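# Seat a diffuser panel flat inside a light fitting

## Task

Place the diffuser into the light fitting so it lies flat, with each of its two short edges tucked beneath the fitting's lips.

## Robot and tools

Robot: two arms, left_arm and right_arm, each ending in a five-finger hand. right_arm has a right hand; left_arm has a left hand that mirrors it. Calibrated bases in the scene frame: left_arm (-0.040, +0.525, 0) m, right_arm (-0.011, -0.475, 0) m, both turned very slightly about z.

Frames: the scene frame has its origin at table-top height, halfway between the nominal bases, with +z up, +x out over the table and left_arm on the +y side. Reported hand positions (m), end_effector_quat_wxyz, velocities and Hand target are in this frame. Offsets that you command are along the current Hand target's own axes. The hand point sits 0.05 m in front of the palm and 0.15 m out from the wrist face. Its +z runs along the straight fingers, +y points out of the palm, and +x runs across the palm away from the thumb on the right hand but toward the thumb on the left hand. The straight fingers extend 0.06 to 0.07 m past the point. A bracket on the little-finger side of the wrist can strike things. With the fingers level, the wrist can hang lower than the hand and touch the table first.

A row is 28 numbers, each in [-1, 1], always covering both arms: left_arm dx, dy, dz, rx, ry, rz, then left hand little, ring, middle, index, thumb_bend, thumb_turn, force_limit, speed; then the same 14 for right_arm. The pose part is an offset, not a pose: it counts from the Hand target held when the action or move begins, along that target's axes. 1.0 equals 0.6 m or 180 degrees, and rx, ry, rz form a single rotation vector. Every row of an action counts from that same start, so repeating an offset in a new action moves the arm further. Six zeros re-request the current Hand target. The controller limits commanded orientation to 32 degrees from the measured one per step.

Hand numbers are absolute targets, not offsets. Fingers: +1 straight, -1 curled. thumb_bend: +1 straight, -1 fully bent. thumb_turn: +1 beside the palm, -1 in front of it, opposite the fingers. force_limit maps -1 to about 0 N and +1 to 10 N at the fingertip (15 N for the two thumb motors). speed runs from nearly 0 at -1 up to full speed at +0.48 and above. Nothing means 'unchanged': to keep a hand as it is, repeat the eight numbers last sent for it; if none was sent yet in the scene, send its hand_measured six values plus hand_force_limit and hand_speed. With the thumb in front, a grip fits objects about 0.035 to 0.065 m thick. For gentle closing use speed -0.94 or lower.

Tools:
execute_actions(actions, cameras): actions is a list of actions; each action is up to 15 rows, one per 1/30 s step, and a short table keeps its last row for the remaining steps. Images return only when actions is empty or cameras asks for them.
move(target, speed, blend, stop_force, zero, blocking, cameras): target is one 28-number row or a list of up to 15 rows, every row offset from the same starting Hand targets. speed is the path's top speed in m/s, 0.002 to 3.6, default 0.25 (turning up to twice that in rad/s); one value or one per target. blend in m rounds corners in a list; 0 stops at each. stop_force in N, 3 to 120, ends an arm's path on a push against its motion; it is unreliable while the hand rotates and cannot be used with blocking=false. Leave it out when backing away from a contact. zero (default true) re-zeroes the force reference before the move. The result adds a 'move:' line giving the ending (done, off_target, moving, held, fault) and limits such as paced or held. Paths ignore obstacles and the other arm and are capped at 10 s.
wait(seconds 0 to 10, cameras): lets time pass while arms hold commands.
stop(cameras): brakes a running move.
zoom_image(camera, region [x0, y0, x1, y1] in pixels, at most 504 by 504): enlarges part of the newest image.
show_instructions(): shows the reference pages.
zero_wrist_force(arm): subtracts the current wrist reading from later ones.
finished_scene(scene 1 to 2): ends the scene; irreversible.

Cameras: cam_high, cam_low, cam_far_left, cam_far_right (504x504), cam_left_wrist, cam_right_wrist (672x504, fisheye).

Results: per arm, end_effector_position, end_effector_quat_wxyz, velocities (left out when joint velocities are 'within noise'), Hand target (next offsets start here; the hand often rests slightly short of it), joint positions and torques, Wrist force and Wrist torque along the hand's axes plus a line with the strongest reading since last shown, and hand_measured, hand_stopped_by (moving, target, force, stalled, fault) and hand_load_n (positive when the finger is pushed open; a dropped grip falls near 0). MOTOR HOT appears at 70 °C; at 85 °C the arm is braked for 30 to 60 s.

Avoid: any net outside force near 150 N (plus or minus 25) or joint contact torque at 132 N m (shoulder, elbow) or 24.6 N m (wrists); either stops the arm for 10 s. Arms are stiff, so aiming even slightly past a firm contact can fault; approach slowly. Never press or close a hand on the other arm. Do not drop or release moving parts, slam, or let anything leave the table, which fails the scene. The clearance check may hold an arm back near the other one. Skirt around an arm's own base rather than passing close to it.

Each tool is called after ">>>" in YAML: its name, and indented under it one key for each argument.

Reference images:

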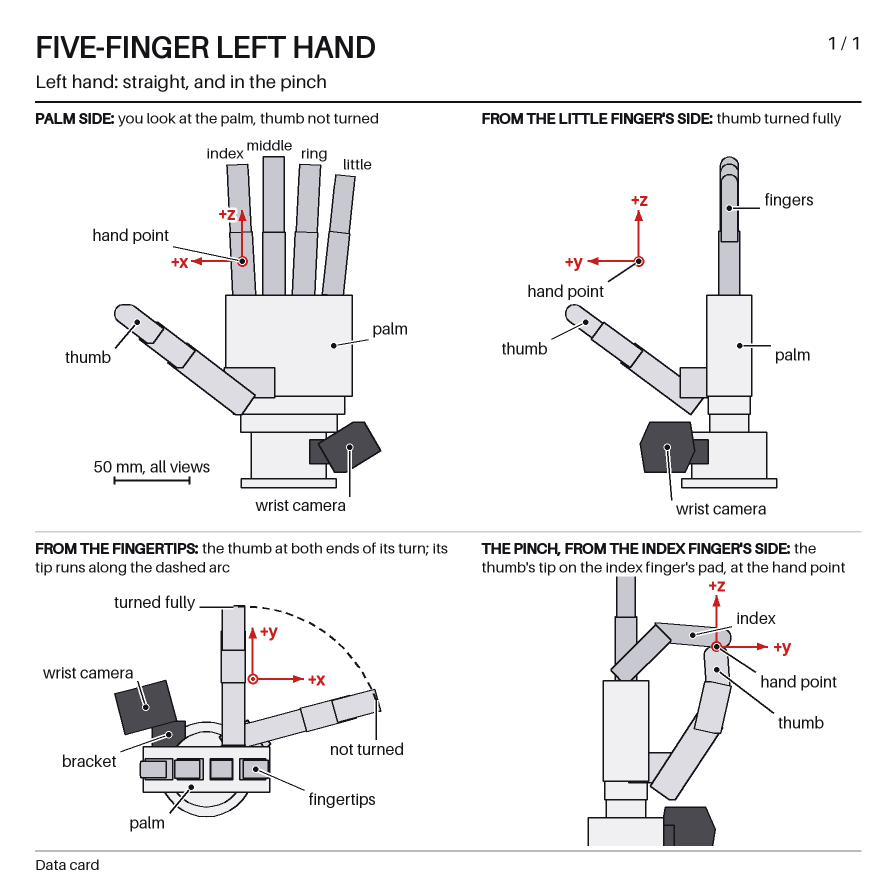

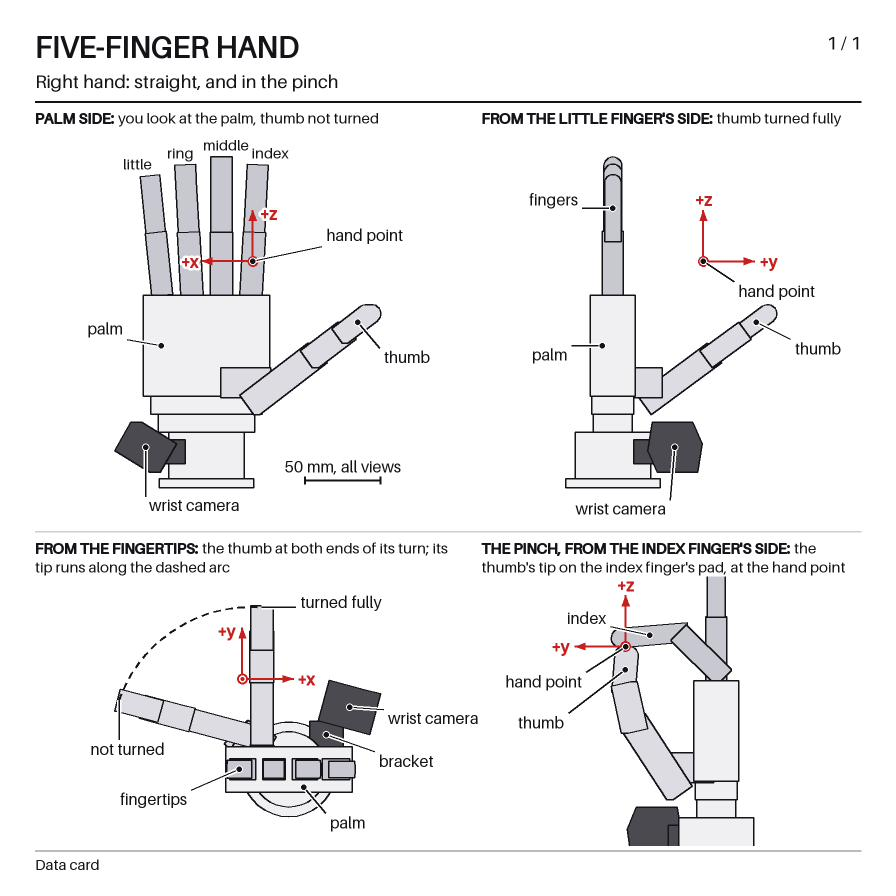

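## Session

>>> execute_actions:
  actions: []

Scene clock: 0.00 s.
left_arm: end_effector_position=(+0.1636, +0.0433, +0.1297) hand_measured=(+1.000, +1.000, +1.000, +1.000, +1.000, +1.000) hand_load_n=(+0.0, +0.0, +0.0, +0.0, +0.0, +0.0) hand_stopped_by=(target, target, target, target, target, target) hand_force_limit=0.00 hand_speed=-0.80 end_effector_quat_wxyz=(+0.167, +0.699, +0.694, +0.036) | right_arm: end_effector_position=(+0.0888, -0.6121, +0.3386) hand_measured=(+1.000, +1.000, +1.000, +1.000, +1.000, +1.000) hand_load_n=(+0.0, -0.5, +0.0, +0.0, +0.0, +0.0) hand_stopped_by=(target, target, target, target, target, target) hand_force_limit=0.00 hand_speed=-0.80 end_effector_quat_wxyz=(-0.319, -0.346, +0.880, +0.070)
Joint positions: left_arm=[2.024 -2.036 -1.524 2.285 -1.747 -1.093] | right_arm=[-0.99 -1.556 1.776 1.647 2.175 -3.239]
Joint velocities: within noise
Joint torques (N m): no reading
Motor temperatures (°C): left_arm=[29 24 31 31 36 24] | right_arm=[22 28 24 33 35 34]
Wrist force (N): no reading
Wrist torque (N m): no reading
Wrist force, peak (N): no reading
Hand target: left_arm +0.1636, +0.0433, +0.1297; +0.167, +0.699, +0.694, +0.036 | right_arm +0.0888, -0.6121, +0.3386; -0.319, -0.346, +0.880, +0.070

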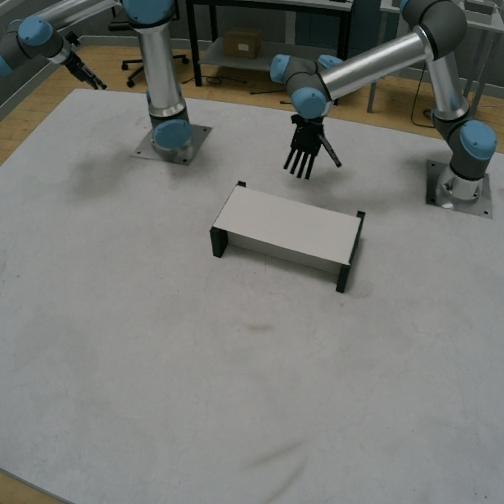

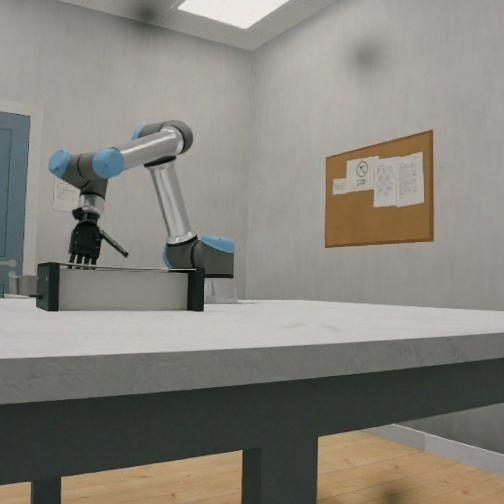

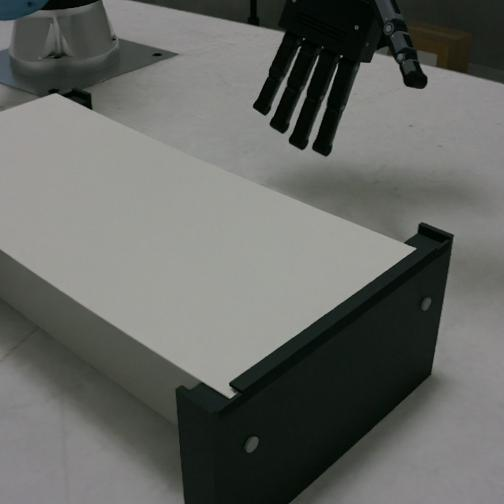

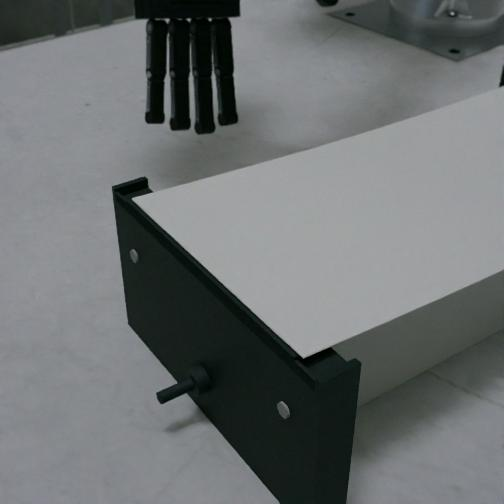

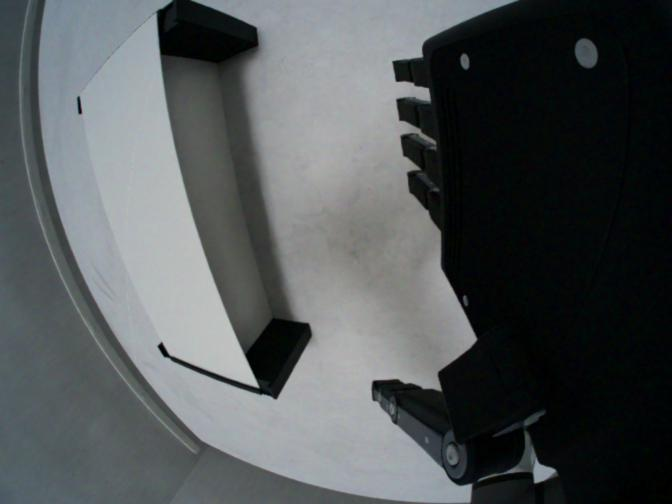

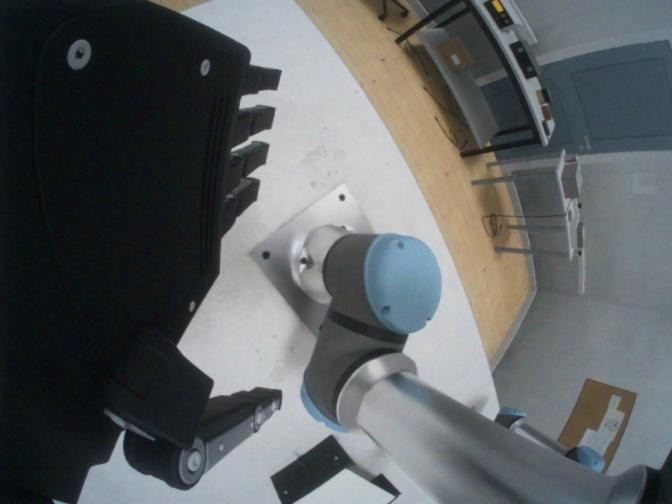

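>>> zoom_image:
  camera: "cam_high"
  region: [190, 160, 390, 310]

>>> zoom_image:
  camera: "cam_far_left"
  region: [170, 200, 470, 500]

>>> zoom_image:
  camera: "cam_far_right"
  region: [90, 150, 390, 450]

>>> zoom_image:
  camera: "cam_low"
  region: [20, 200, 270, 350]

>>> zoom_image:
  camera: "cam_left_wrist"
  region: [50, 0, 350, 420]

Scaled by 2.520.

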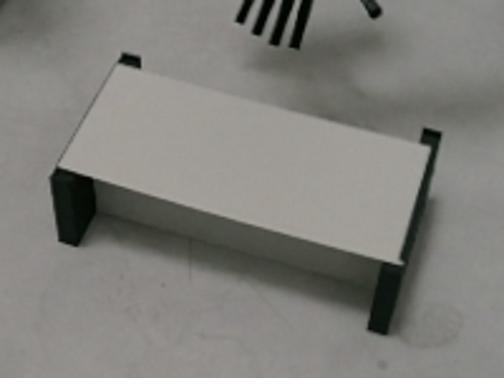

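Scaled by 1.680.

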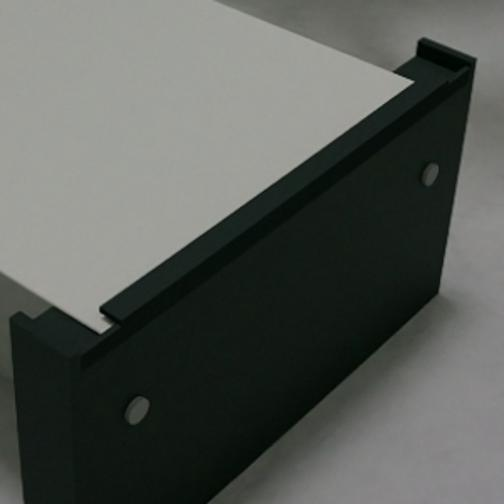

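Scaled by 1.680.

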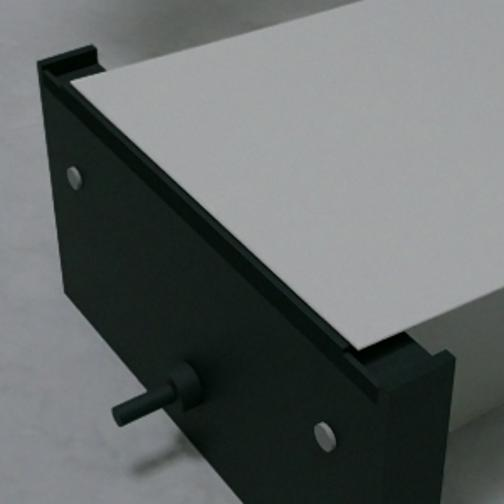

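Scaled by 2.016.

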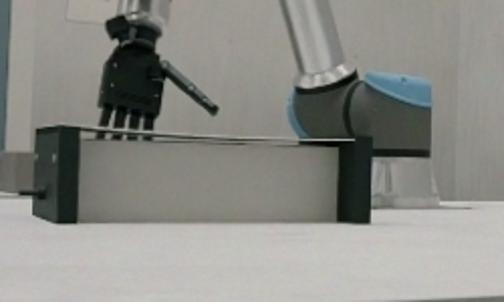

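Scaled by 1.200 from the camera's 672x504 image, which has a finer 960x720 frame.

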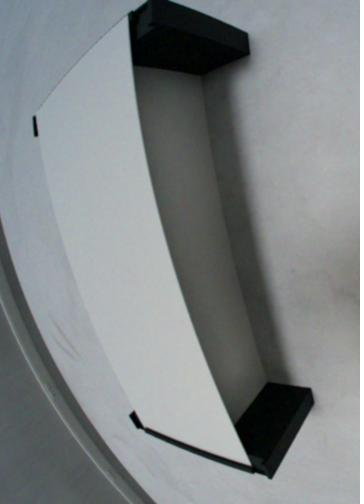

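>>> zoom_image:
  camera: "cam_low"
  region: [30, 250, 130, 320]

>>> zoom_image:
  camera: "cam_low"
  region: [120, 250, 220, 320]

>>> zoom_image:
  camera: "cam_far_right"
  region: [100, 170, 200, 270]

>>> zoom_image:
  camera: "cam_far_right"
  region: [260, 320, 380, 440]

>>> zoom_image:
  camera: "cam_far_left"
  region: [370, 210, 470, 310]

>>> zoom_image:
  camera: "cam_far_left"
  region: [160, 350, 280, 470]

Scaled by 5.040.

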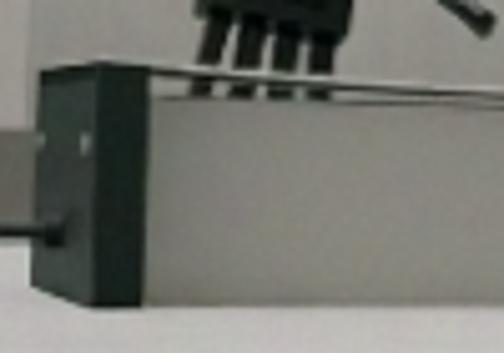

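Scaled by 5.040.

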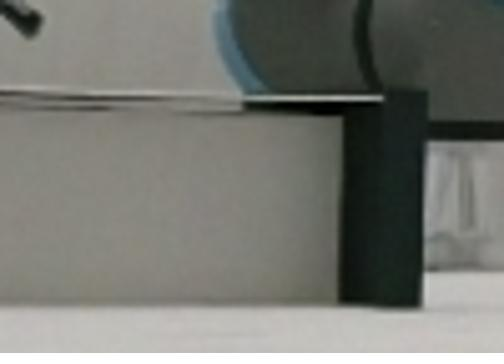

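Scaled by 5.040.

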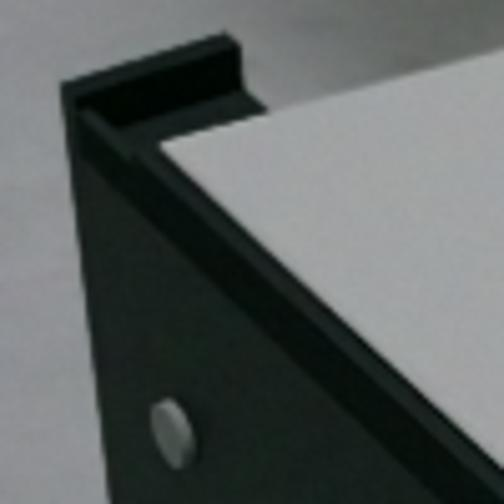

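Scaled by 4.200.

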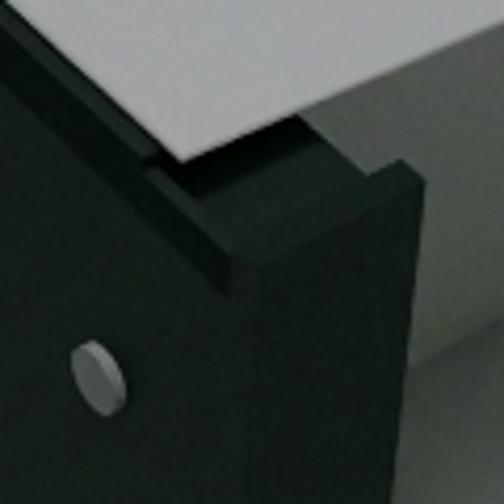

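Scaled by 5.040.

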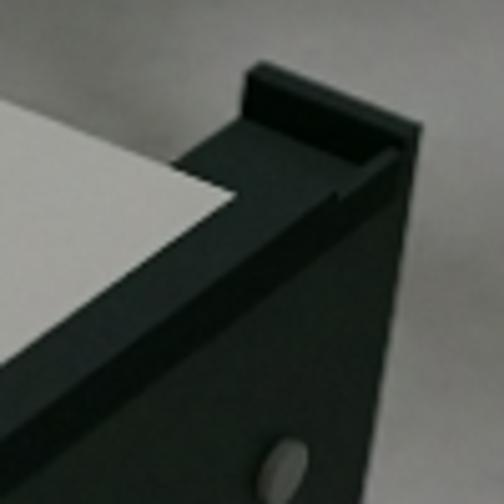

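Scaled by 4.200.

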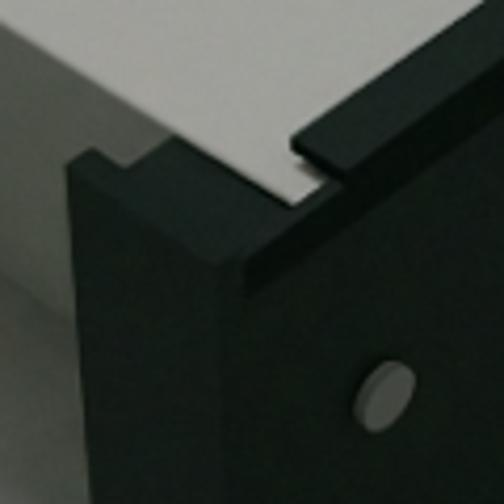

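>>> move:
  target:
    - [0.0427,0.0471,-0.0117,0.0940,0.0570,0.0158,1,1,1,1,1,-1,0,0.3,-0.246,-0.109,-0.252,0.02,-0.107,0.123,1,1,1,1,1,1,0,0.3]
    - [0.0427,0.0471,-0.0117,0.0940,0.0570,0.0158,1,1,1,1,1,-1,0,0.3,-0.647,0.0837,-0.3655,0.0405,-0.2135,0.2469,1,1,1,1,1,1,0,0.3]
  blend: 0.05
  speed: 0.25
  cameras: ["all"]

Scene clock: 294.47 s.
left_arm: end_effector_position=(+0.1896, +0.0703, +0.1396) hand_measured=(+1.000, +1.000, +1.000, +1.000, +1.000, -1.000) hand_load_n=(+0.0, +0.0, +0.0, +0.0, +0.0, +0.0) hand_stopped_by=(target, target, target, target, target, target) hand_force_limit=0.00 hand_speed=0.30 end_effector_quat_wxyz=(-0.001, +0.727, +0.686, +0.000) | right_arm: end_effector_position=(+0.4101, -0.2991, +0.3297) hand_measured=(+1.000, +1.000, +1.000, +1.000, +1.000, +1.000) hand_load_n=(+0.0, +0.0, +0.0, +0.0, +0.0, +0.5) hand_stopped_by=(target, target, target, target, target, target) hand_force_limit=0.00 hand_speed=0.30 end_effector_quat_wxyz=(+0.000, +0.028, +1.000, +0.000) end_effector_velocity=(+0.000, +0.001, +0.000) end_effector_angular_velocity=(+0.001, -0.001, -0.002)
Joint positions: left_arm=[2.181 -2.126 -1.365 1.917 -1.57 -0.913] | right_arm=[-0.02 -1.359 1.354 1.575 1.571 -1.556]
Joint velocities: left_arm=[within noise] | right_arm=[0.002 0.001 0 -0.002 -0.001 0.005]
Joint torques (N m): left_arm=[-8.79 53.28 4.86 -0.44 -1.89 -2.75] | right_arm=[8.53 -31.32 -14.73 0.92 -1.08 1.57]
Wrist force (N): left_arm=[0.5 -0.5 0.3] | right_arm=[0.9 0.3 0.1]
Wrist torque (N m): left_arm=[-0.08 -0.02 -0.07] | right_arm=[-0.09 0.01 0.12]
Wrist force, peak (N): left_arm=[0.2 -0.9 0.0] | right_arm=[0.9 2.3 0.3]
Hand target: left_arm +0.1896, +0.0703, +0.1396; -0.001, +0.727, +0.686, +0.000 | right_arm +0.4101, -0.2991, +0.3297; +0.000, +0.028, +1.000, +0.000
Off the commanded pose: left_arm 0.000 m, 0 deg | right_arm 0.000 m, 0 deg.
move: done
camera_calibration:
cam_left_wrist: T_world_to_cam=[[-0.95938, 0.281438, 0.0195385, 0.156425], [0.247187, 0.805203, 0.539023, -0.181127], [0.135969, 0.521958, -0.842064, 0.172891], [0, 0, 0, 1]] pos_world=[0.171335, 0.0115782, 0.240161]
cam_right_wrist: T_world_to_cam=[[-0.220915, 0.97451, -0.0390679, 0.400032], [0.833129, 0.209387, 0.511911, -0.447415], [0.507043, 0.0805401, -0.858149, 0.21385], [0, 0, 0, 1]] pos_world=[0.352696, -0.313376, 0.428181]

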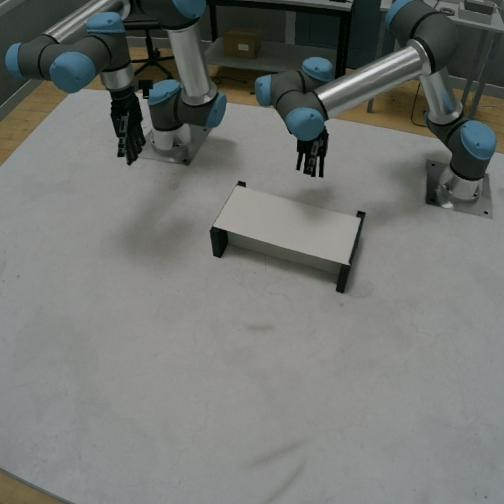

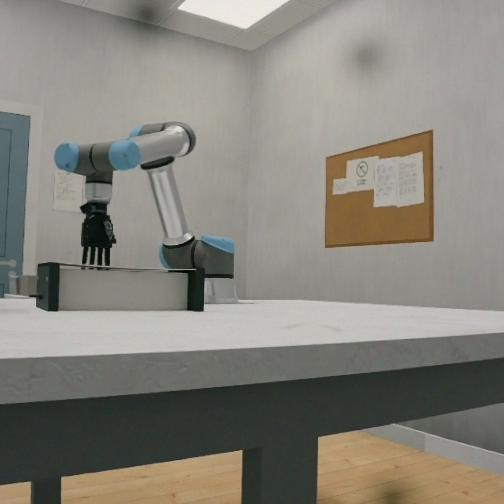

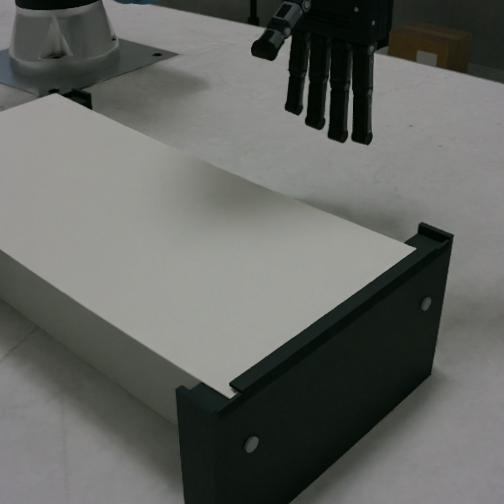

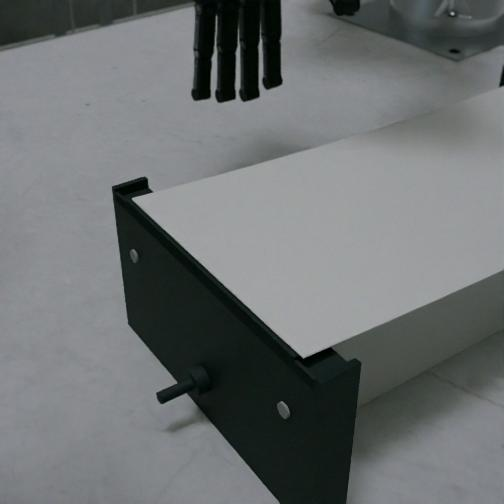

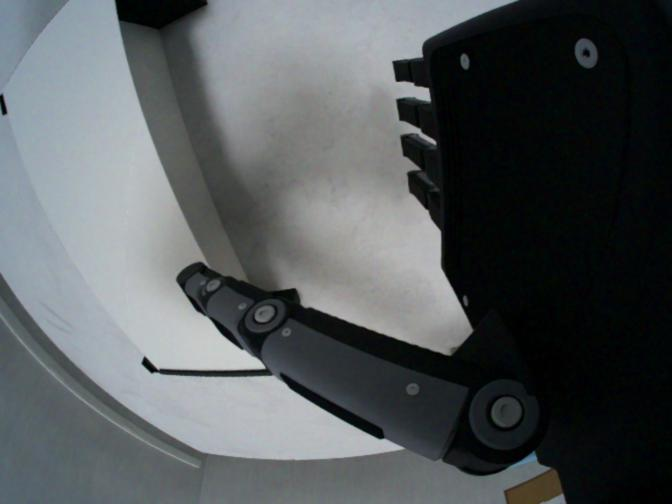

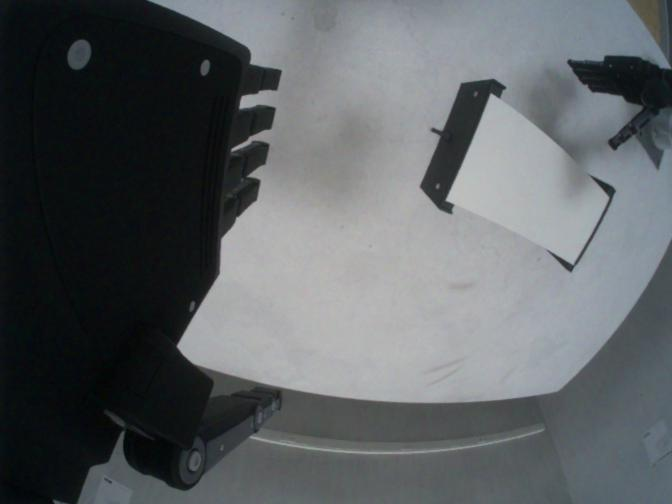

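>>> zoom_image:
  camera: "cam_right_wrist"
  region: [410, 60, 650, 290]

>>> zoom_image:
  camera: "cam_far_left"
  region: [230, 60, 480, 310]

>>> zoom_image:
  camera: "cam_high"
  region: [200, 130, 390, 300]

Scaled by 2.100 from the camera's 672x504 image, which has a finer 960x720 frame.

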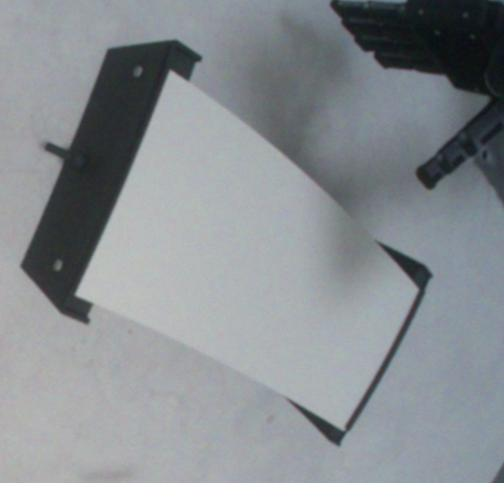

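Scaled by 2.016.

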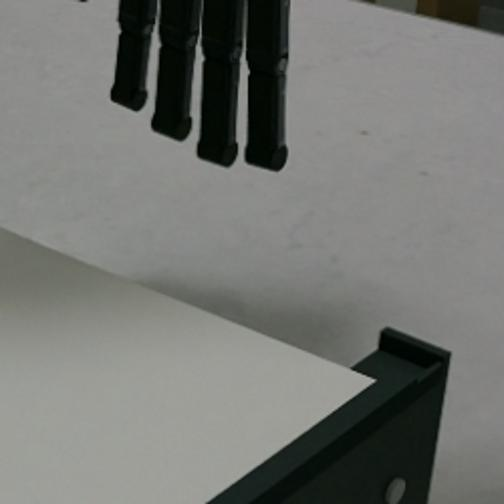

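Scaled by 2.653.

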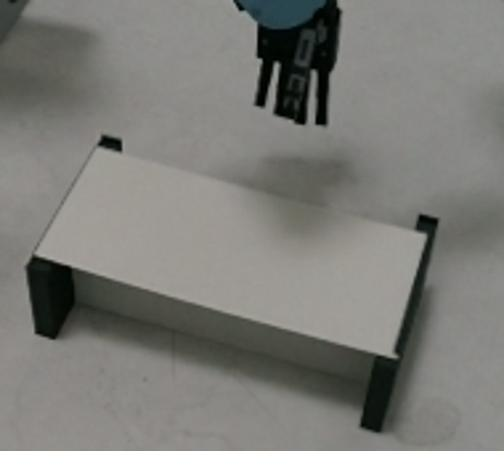

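>>> move:
  target:
    - [0,0,0.0643,0,0,0.0061,1,1,1,1,1,-1,0,0.3,0.0332,0.1867,0.0916,0,0,0.003,1,1,1,1,1,1,0,0.3]
    - [0.0101,0.1763,0.0643,0,0,0.0061,1,1,1,1,1,-1,0,0.3,0.0664,0.3734,0.1833,0,0,0.0061,1,1,1,1,1,1,0,0.3]
  blend: 0.01
  speed: 0.15
  cameras: ["all"]

Scene clock: 337.53 s.
left_arm: end_effector_position=(+0.2826, +0.0703, +0.1007) hand_measured=(+1.000, +1.000, +1.000, +1.000, +1.000, -1.000) hand_load_n=(+0.0, +0.0, +0.0, +0.0, +0.0, +0.0) hand_stopped_by=(target, target, target, target, target, target) hand_force_limit=0.00 hand_speed=0.30 end_effector_quat_wxyz=(-0.001, +0.734, +0.679, +0.000) | right_arm: end_effector_position=(+0.3860, -0.1025, +0.2339) hand_measured=(+1.000, +1.000, +1.000, +1.000, +1.000, +1.000) hand_load_n=(+0.0, +0.0, +0.0, +0.0, +0.0, +0.0) hand_stopped_by=(target, target, target, target, target, target) hand_force_limit=0.00 hand_speed=0.30 end_effector_quat_wxyz=(+0.000, +0.036, +0.999, +0.000)
Joint positions: left_arm=[2.324 -2.245 -1.272 1.943 -1.57 -0.75] | right_arm=[0.455 -1.15 1.319 1.4 1.571 -1.065]
Joint torques (N m): left_arm=[2.63 56.33 8.09 -0.69 1.08 -1.44] | right_arm=[-8.41 -48.73 -9.64 4.13 -1.25 -1.22]
Wrist force (N): left_arm=[0.3 -0.4 0.4] | right_arm=[1.2 0.1 0.2]
Wrist torque (N m): left_arm=[-0.05 0.03 0.00] | right_arm=[-0.14 -0.03 0.13]
Wrist force, peak (N): left_arm=[0.5 -1.7 0.7] | right_arm=[2.7 5.8 3.3]
Hand target: left_arm +0.2827, +0.0703, +0.1008; -0.001, +0.734, +0.679, +0.000 (not the last commanded pose) | right_arm +0.3860, -0.1025, +0.2339; +0.000, +0.036, +0.999, +0.000 (not the last commanded pose)
Off the commanded pose: left_arm 0.013 m, 0 deg | right_arm 0.033 m, 0 deg.
move: held (right_arm; a check stopped the path), off_target (left_arm; braked when a check withheld steps of right_arm); path passed 1 of 2 targets; limits=held
pose unreachable (right arm): on one or more control steps of this call, first in action 0 (counted from 0), this arm could not follow its commanded pose, so it was not sent that pose on those steps. It may still have moved: this result reports where it is.
cause: moving toward the commanded pose would bring a part of the arm too close to another arm (a part of this arm just beyond joint 6 (wrist 3) and a part of the left arm just beyond its joint 4 (wrist 1), along the way the arms are being sent, or toward where that arm still pushes).
camera_calibration:
cam_left_wrist: T_world_to_cam=[[-0.95379, 0.299834, 0.0196011, 0.243519], [0.262649, 0.80026, 0.539072, -0.187195], [0.145946, 0.51931, -0.842032, 0.124844], [0, 0, 0, 1]] pos_world=[0.263212, 0.0119566, 0.201261]
cam_right_wrist: T_world_to_cam=[[-0.205058, 0.977983, -0.0387259, 0.193491], [0.836334, 0.195636, 0.512125, -0.422214], [0.508426, 0.0726273, -0.858037, 0.126522], [0, 0, 0, 1]] pos_world=[0.328462, -0.115819, 0.33228]

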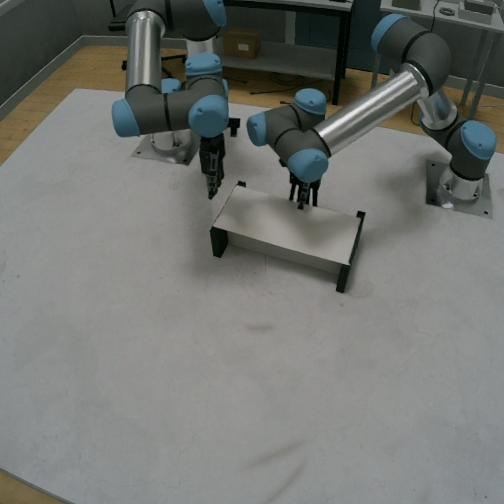

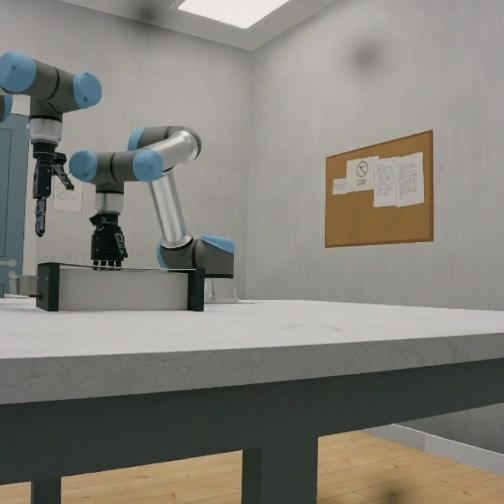

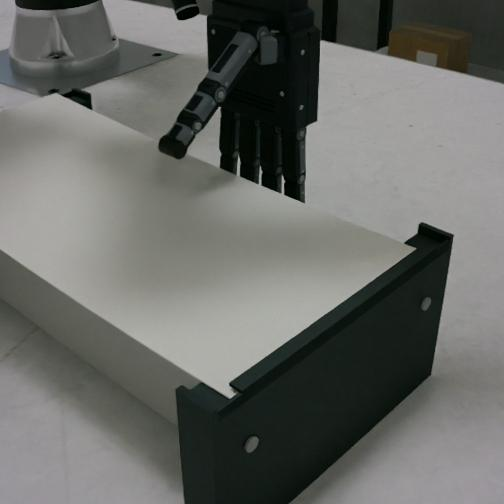

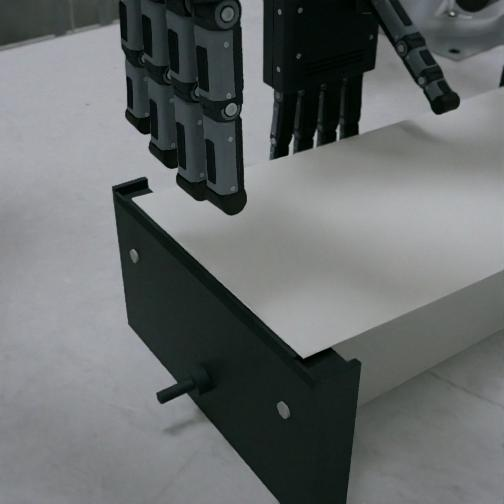

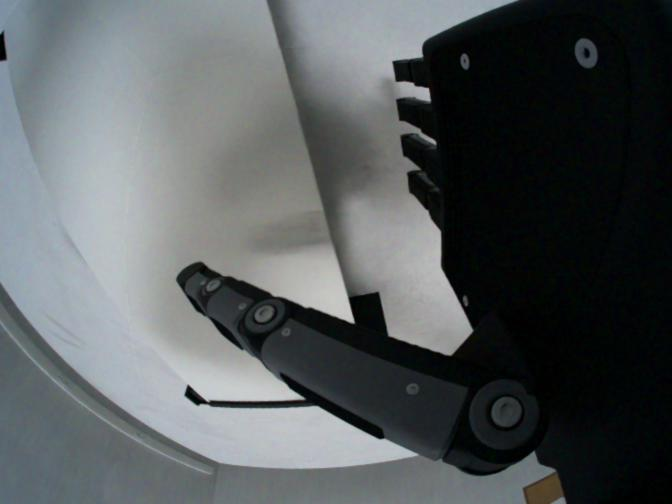

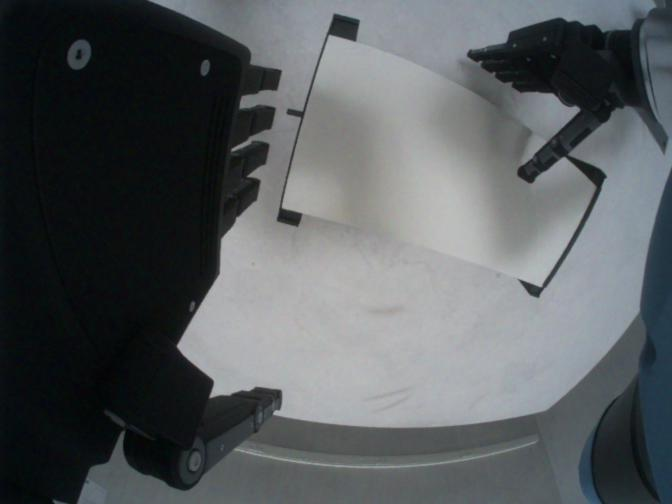

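>>> move:
  target: [0.0518,0.0168,0,0,0,0,1,1,1,1,1,-1,0,0.3,0.0,-0.0627,-0.0433,-0.1667,0,0,1,1,1,1,1,1,0,0.3]
  speed: 0.2
  cameras: ["cam_far_left","cam_left_wrist","cam_right_wrist","cam_far_right"]

Scene clock: 385.87 s.
left_arm: end_effector_position=(+0.2951, +0.1006, +0.1009) hand_measured=(+1.000, +1.000, +1.000, +1.000, +1.000, -1.000) hand_load_n=(+0.0, +0.0, +0.0, +0.0, +0.0, +0.0) hand_stopped_by=(target, target, target, target, target, target) hand_force_limit=0.00 hand_speed=0.30 end_effector_quat_wxyz=(-0.001, +0.734, +0.679, +0.000) | right_arm: end_effector_position=(+0.3833, -0.1401, +0.2599) hand_measured=(+1.000, +1.000, +1.000, +1.000, +1.000, +1.000) hand_load_n=(+0.0, +0.0, +0.0, +0.0, +0.0, +0.0) hand_stopped_by=(target, target, target, target, target, target) hand_force_limit=0.00 hand_speed=0.30 end_effector_quat_wxyz=(+0.010, +0.035, +0.965, +0.259)
Joint positions: left_arm=[2.381 -2.198 -1.351 1.976 -1.57 -0.693] | right_arm=[0.097 -1.36 1.679 1.166 1.053 -1.4]
Joint torques (N m): left_arm=[-8.91 31.36 33.28 -4.15 -1 -2.47] | right_arm=[-9 -22.19 -18.85 3.69 -1.99 -1]
Wrist force (N): left_arm=[0.4 -0.3 0.2] | right_arm=[0.8 -0.6 -0.3]
Wrist torque (N m): left_arm=[-0.04 0.01 -0.08] | right_arm=[-0.10 0.02 0.05]
Wrist force, peak (N): left_arm=[0.8 -0.3 0.5] | right_arm=[1.4 0.9 0.1]
Hand target: left_arm +0.2951, +0.1006, +0.1008; -0.001, +0.734, +0.679, +0.000 | right_arm +0.3833, -0.1401, +0.2599; +0.010, +0.035, +0.965, +0.259
Off the commanded pose: left_arm 0.000 m, 0 deg | right_arm 0.000 m, 0 deg.
move: done
camera_calibration:
cam_left_wrist: T_world_to_cam=[[-0.953798, 0.299821, 0.0194019, 0.246397], [0.262562, 0.800394, 0.538916, -0.21473], [0.146049, 0.519111, -0.842136, 0.10737], [0, 0, 0, 1]] pos_world=[0.275712, 0.0422566, 0.201361]
cam_right_wrist: T_world_to_cam=[[-0.213169, 0.868952, 0.446633, 0.0923997], [0.815385, -0.0936154, 0.5713, -0.473683], [0.538244, 0.485962, -0.688574, 0.155398], [0, 0, 0, 1]] pos_world=[0.322289, -0.200152, 0.336349]
Images, in order (width x height): cam_far_left 504x504, cam_far_right 504x504, cam_left_wrist 672x504, cam_right_wrist 672x504.

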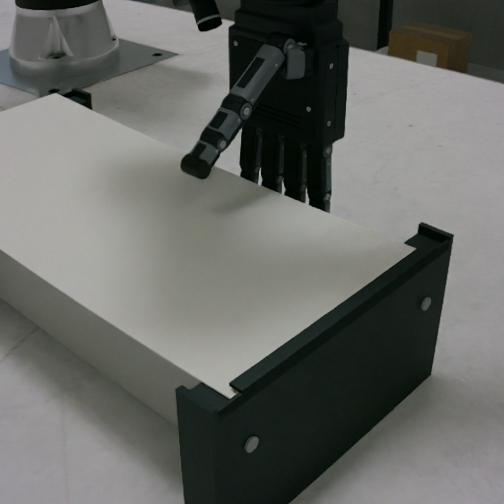

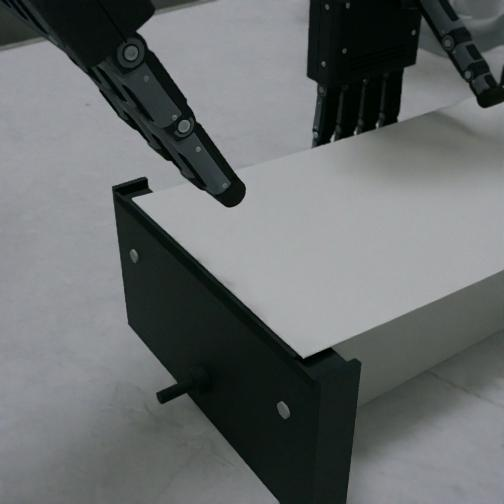

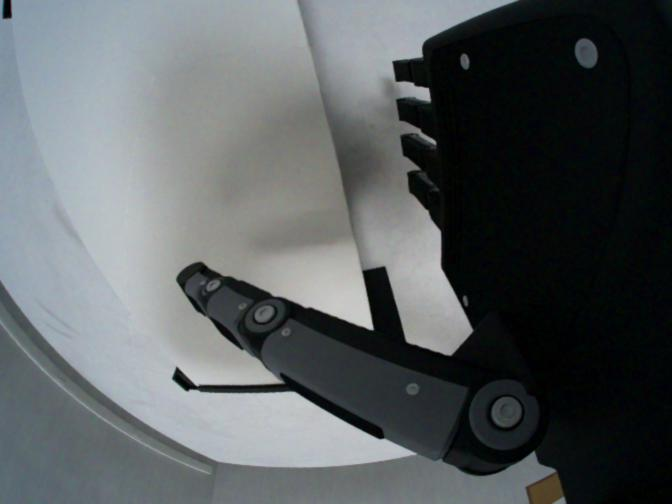

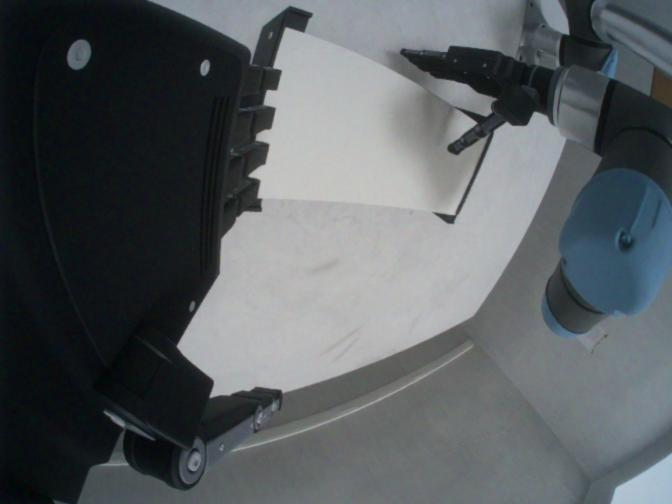

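>>> execute_actions:
  actions:
    - [[0,0,0,0,0,0,0.1,0.1,0.1,0.1,0.5,-1,-0.6,-0.4,0,0,0,0,0,0,1,1,1,1,1,1,0,0.3]]
    - [[0,0,0,0,0,0,0.1,0.1,0.1,0.1,0.5,-1,-0.6,-0.4,0,0,0,0,0,0,1,1,1,1,1,1,0,0.3]]
  cameras: ["cam_far_left","cam_left_wrist","cam_far_right"]

Scene clock: 395.30 s.
left_arm: end_effector_position=(+0.2951, +0.1006, +0.1008) hand_measured=(+0.100, +0.100, +0.100, +0.100, +0.500, -1.000) hand_load_n=(+0.0, +0.0, +0.0, +0.0, +0.0, +0.0) hand_stopped_by=(target, target, target, target, target, target) hand_force_limit=-0.60 hand_speed=-0.40 end_effector_quat_wxyz=(-0.001, +0.734, +0.679, +0.000) | right_arm: end_effector_position=(+0.3833, -0.1401, +0.2599) hand_measured=(+1.000, +1.000, +1.000, +1.000, +1.000, +1.000) hand_load_n=(+0.0, +0.5, +0.0, +0.0, +0.0, +0.0) hand_stopped_by=(target, target, target, target, target, target) hand_force_limit=0.00 hand_speed=0.30 end_effector_quat_wxyz=(+0.010, +0.035, +0.965, +0.259)
Joint positions: left_arm=[2.381 -2.198 -1.351 1.976 -1.57 -0.693] | right_arm=[0.096 -1.36 1.679 1.166 1.053 -1.401]
Joint torques (N m): left_arm=[-7.28 30.12 27.36 -1.85 2.09 -2.69] | right_arm=[-5.51 -19.43 -12.25 1.66 -1.07 0.26]
Wrist force (N): left_arm=[0.4 -0.2 0.2] | right_arm=[1.0 -0.6 0.0]
Wrist torque (N m): left_arm=[-0.01 0.00 -0.08] | right_arm=[-0.09 -0.02 0.06]
Wrist force, peak (N): left_arm=[0.7 -0.5 0.2] | right_arm=[1.1 -0.6 -0.4]
Hand target: left_arm +0.2951, +0.1006, +0.1008; -0.001, +0.734, +0.679, +0.000 | right_arm +0.3833, -0.1401, +0.2599; +0.010, +0.035, +0.965, +0.259
Off the commanded pose: left_arm 0.000 m, 0 deg | right_arm 0.000 m, 0 deg.
camera_calibration:
cam_left_wrist: T_world_to_cam=[[-0.953792, 0.299829, 0.0195591, 0.246393], [0.262643, 0.800339, 0.538959, -0.214679], [0.145942, 0.519192, -0.842105, 0.107442], [0, 0, 0, 1]] pos_world=[0.275712, 0.0421566, 0.201361]
Images, in order (width x height): cam_far_left 504x504, cam_far_right 504x504, cam_left_wrist 672x504.

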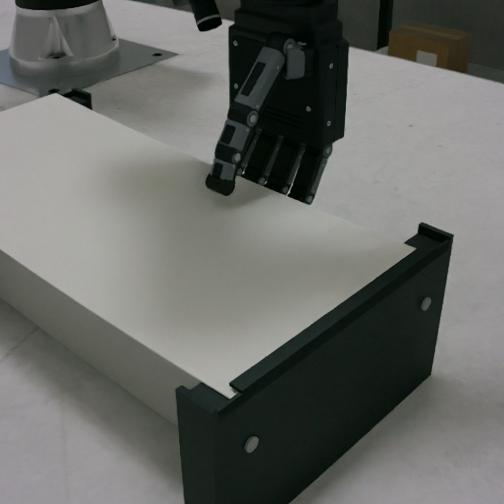

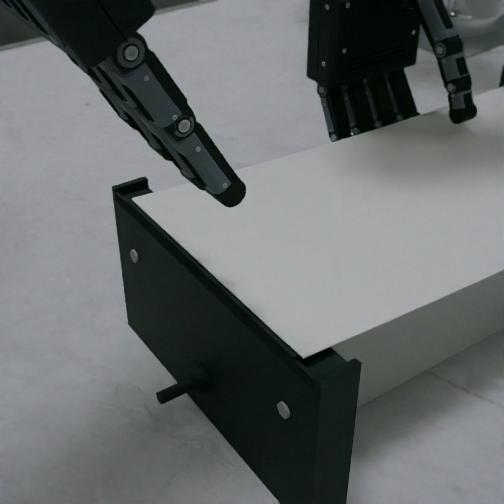

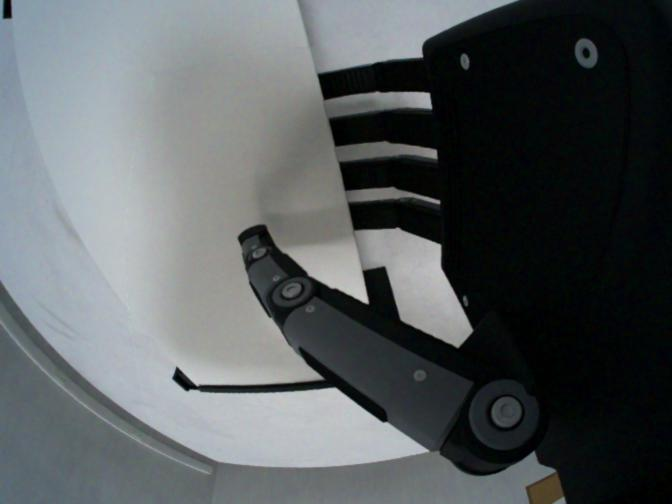

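>>> execute_actions:
  actions:
    - [[0,0,0,0,0,0,0.1,0.1,0.1,0.1,0.0,-1,-0.6,-0.75,0,0,0,0,0,0,1,1,1,1,1,1,0,0.3]]
    - [[0,0,0,0,0,0,-0.5,-0.5,-0.5,-0.5,0.0,-1,-0.6,-0.75,0,0,0,0,0,0,1,1,1,1,1,1,0,0.3]]
    - [[0,0,0,0,0,0,-0.5,-0.5,-0.5,-0.5,0.0,-1,-0.6,-0.75,0,0,0,0,0,0,1,1,1,1,1,1,0,0.3]]
    - [[0,0,0,0,0,0,-0.5,-0.5,-0.5,-0.5,0.0,-1,-0.6,-0.75,0,0,0,0,0,0,1,1,1,1,1,1,0,0.3]]
  cameras: ["cam_far_left","cam_left_wrist","cam_far_right"]

Scene clock: 417.00 s.
left_arm: end_effector_position=(+0.2951, +0.1006, +0.1008) hand_measured=(-0.290, -0.244, -0.220, -0.242, +0.148, -1.000) hand_load_n=(+3.5, +1.5, +1.0, +9.0, +5.5, +0.0) hand_stopped_by=(force, force, force, force, force, target) hand_force_limit=-0.60 hand_speed=-0.75 end_effector_quat_wxyz=(-0.001, +0.734, +0.679, +0.000) | right_arm: end_effector_position=(+0.3833, -0.1401, +0.2599) hand_measured=(+1.000, +1.000, +1.000, +1.000, +1.000, +1.000) hand_load_n=(+0.0, +0.0, +0.0, +0.0, -0.5, +0.0) hand_stopped_by=(target, target, target, target, target, target) hand_force_limit=0.00 hand_speed=0.30 end_effector_quat_wxyz=(+0.010, +0.035, +0.965, +0.259)
Joint positions: left_arm=[2.381 -2.198 -1.351 1.976 -1.57 -0.693] | right_arm=[0.096 -1.36 1.679 1.166 1.053 -1.4]
Joint torques (N m): left_arm=[-5.8 30.5 6.93 -1.18 0.88 -2.67] | right_arm=[7.42 -19.31 -25.76 3.95 0.41 1.36]
Wrist force (N): left_arm=[0.6 -0.5 0.3] | right_arm=[0.6 -0.4 -0.1]
Wrist torque (N m): left_arm=[-0.06 0.05 -0.09] | right_arm=[-0.07 0.05 0.04]
Wrist force, peak (N): left_arm=[0.8 -0.7 0.7] | right_arm=[1.2 -0.8 -0.2]
Hand target: left_arm +0.2951, +0.1006, +0.1008; -0.001, +0.734, +0.679, +0.000 | right_arm +0.3833, -0.1401, +0.2599; +0.010, +0.035, +0.965, +0.259
Off the commanded pose: left_arm 0.000 m, 0 deg | right_arm 0.000 m, 0 deg.
camera_calibration:
cam_left_wrist: T_world_to_cam=[[-0.953792, 0.299829, 0.0195591, 0.246393], [0.262643, 0.800339, 0.538959, -0.214679], [0.145942, 0.519192, -0.842105, 0.107442], [0, 0, 0, 1]] pos_world=[0.275712, 0.0421566, 0.201361]
Images, in order (width x height): cam_far_left 504x504, cam_far_right 504x504, cam_left_wrist 672x504.

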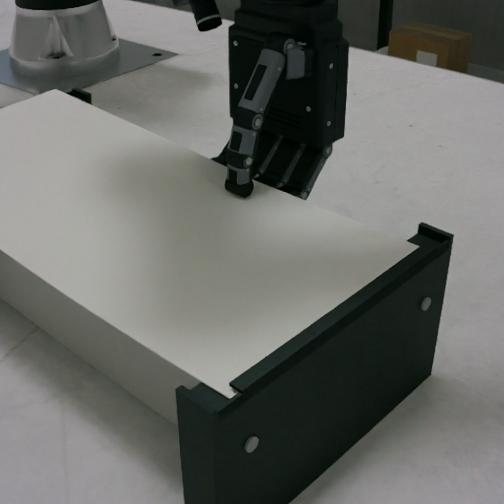

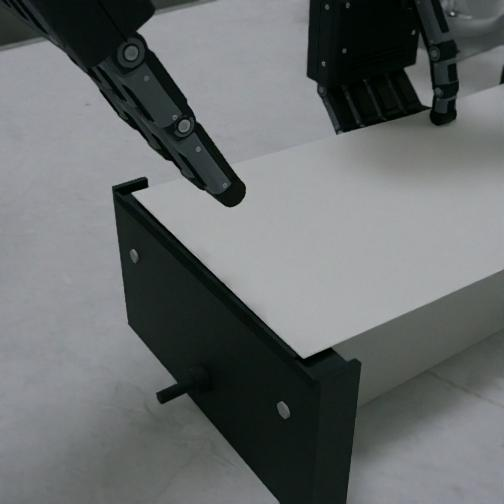

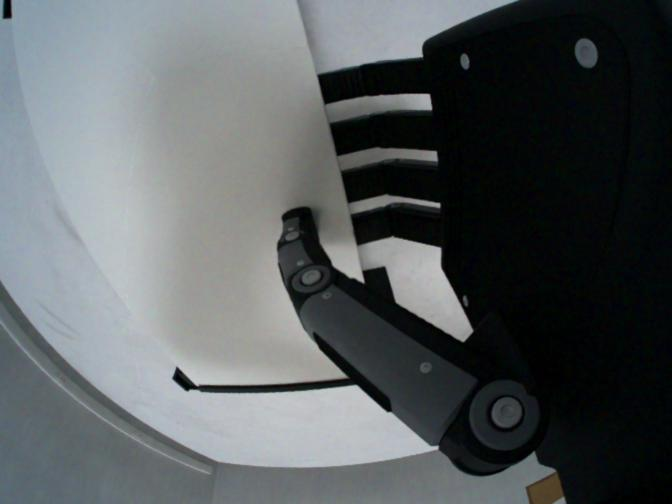

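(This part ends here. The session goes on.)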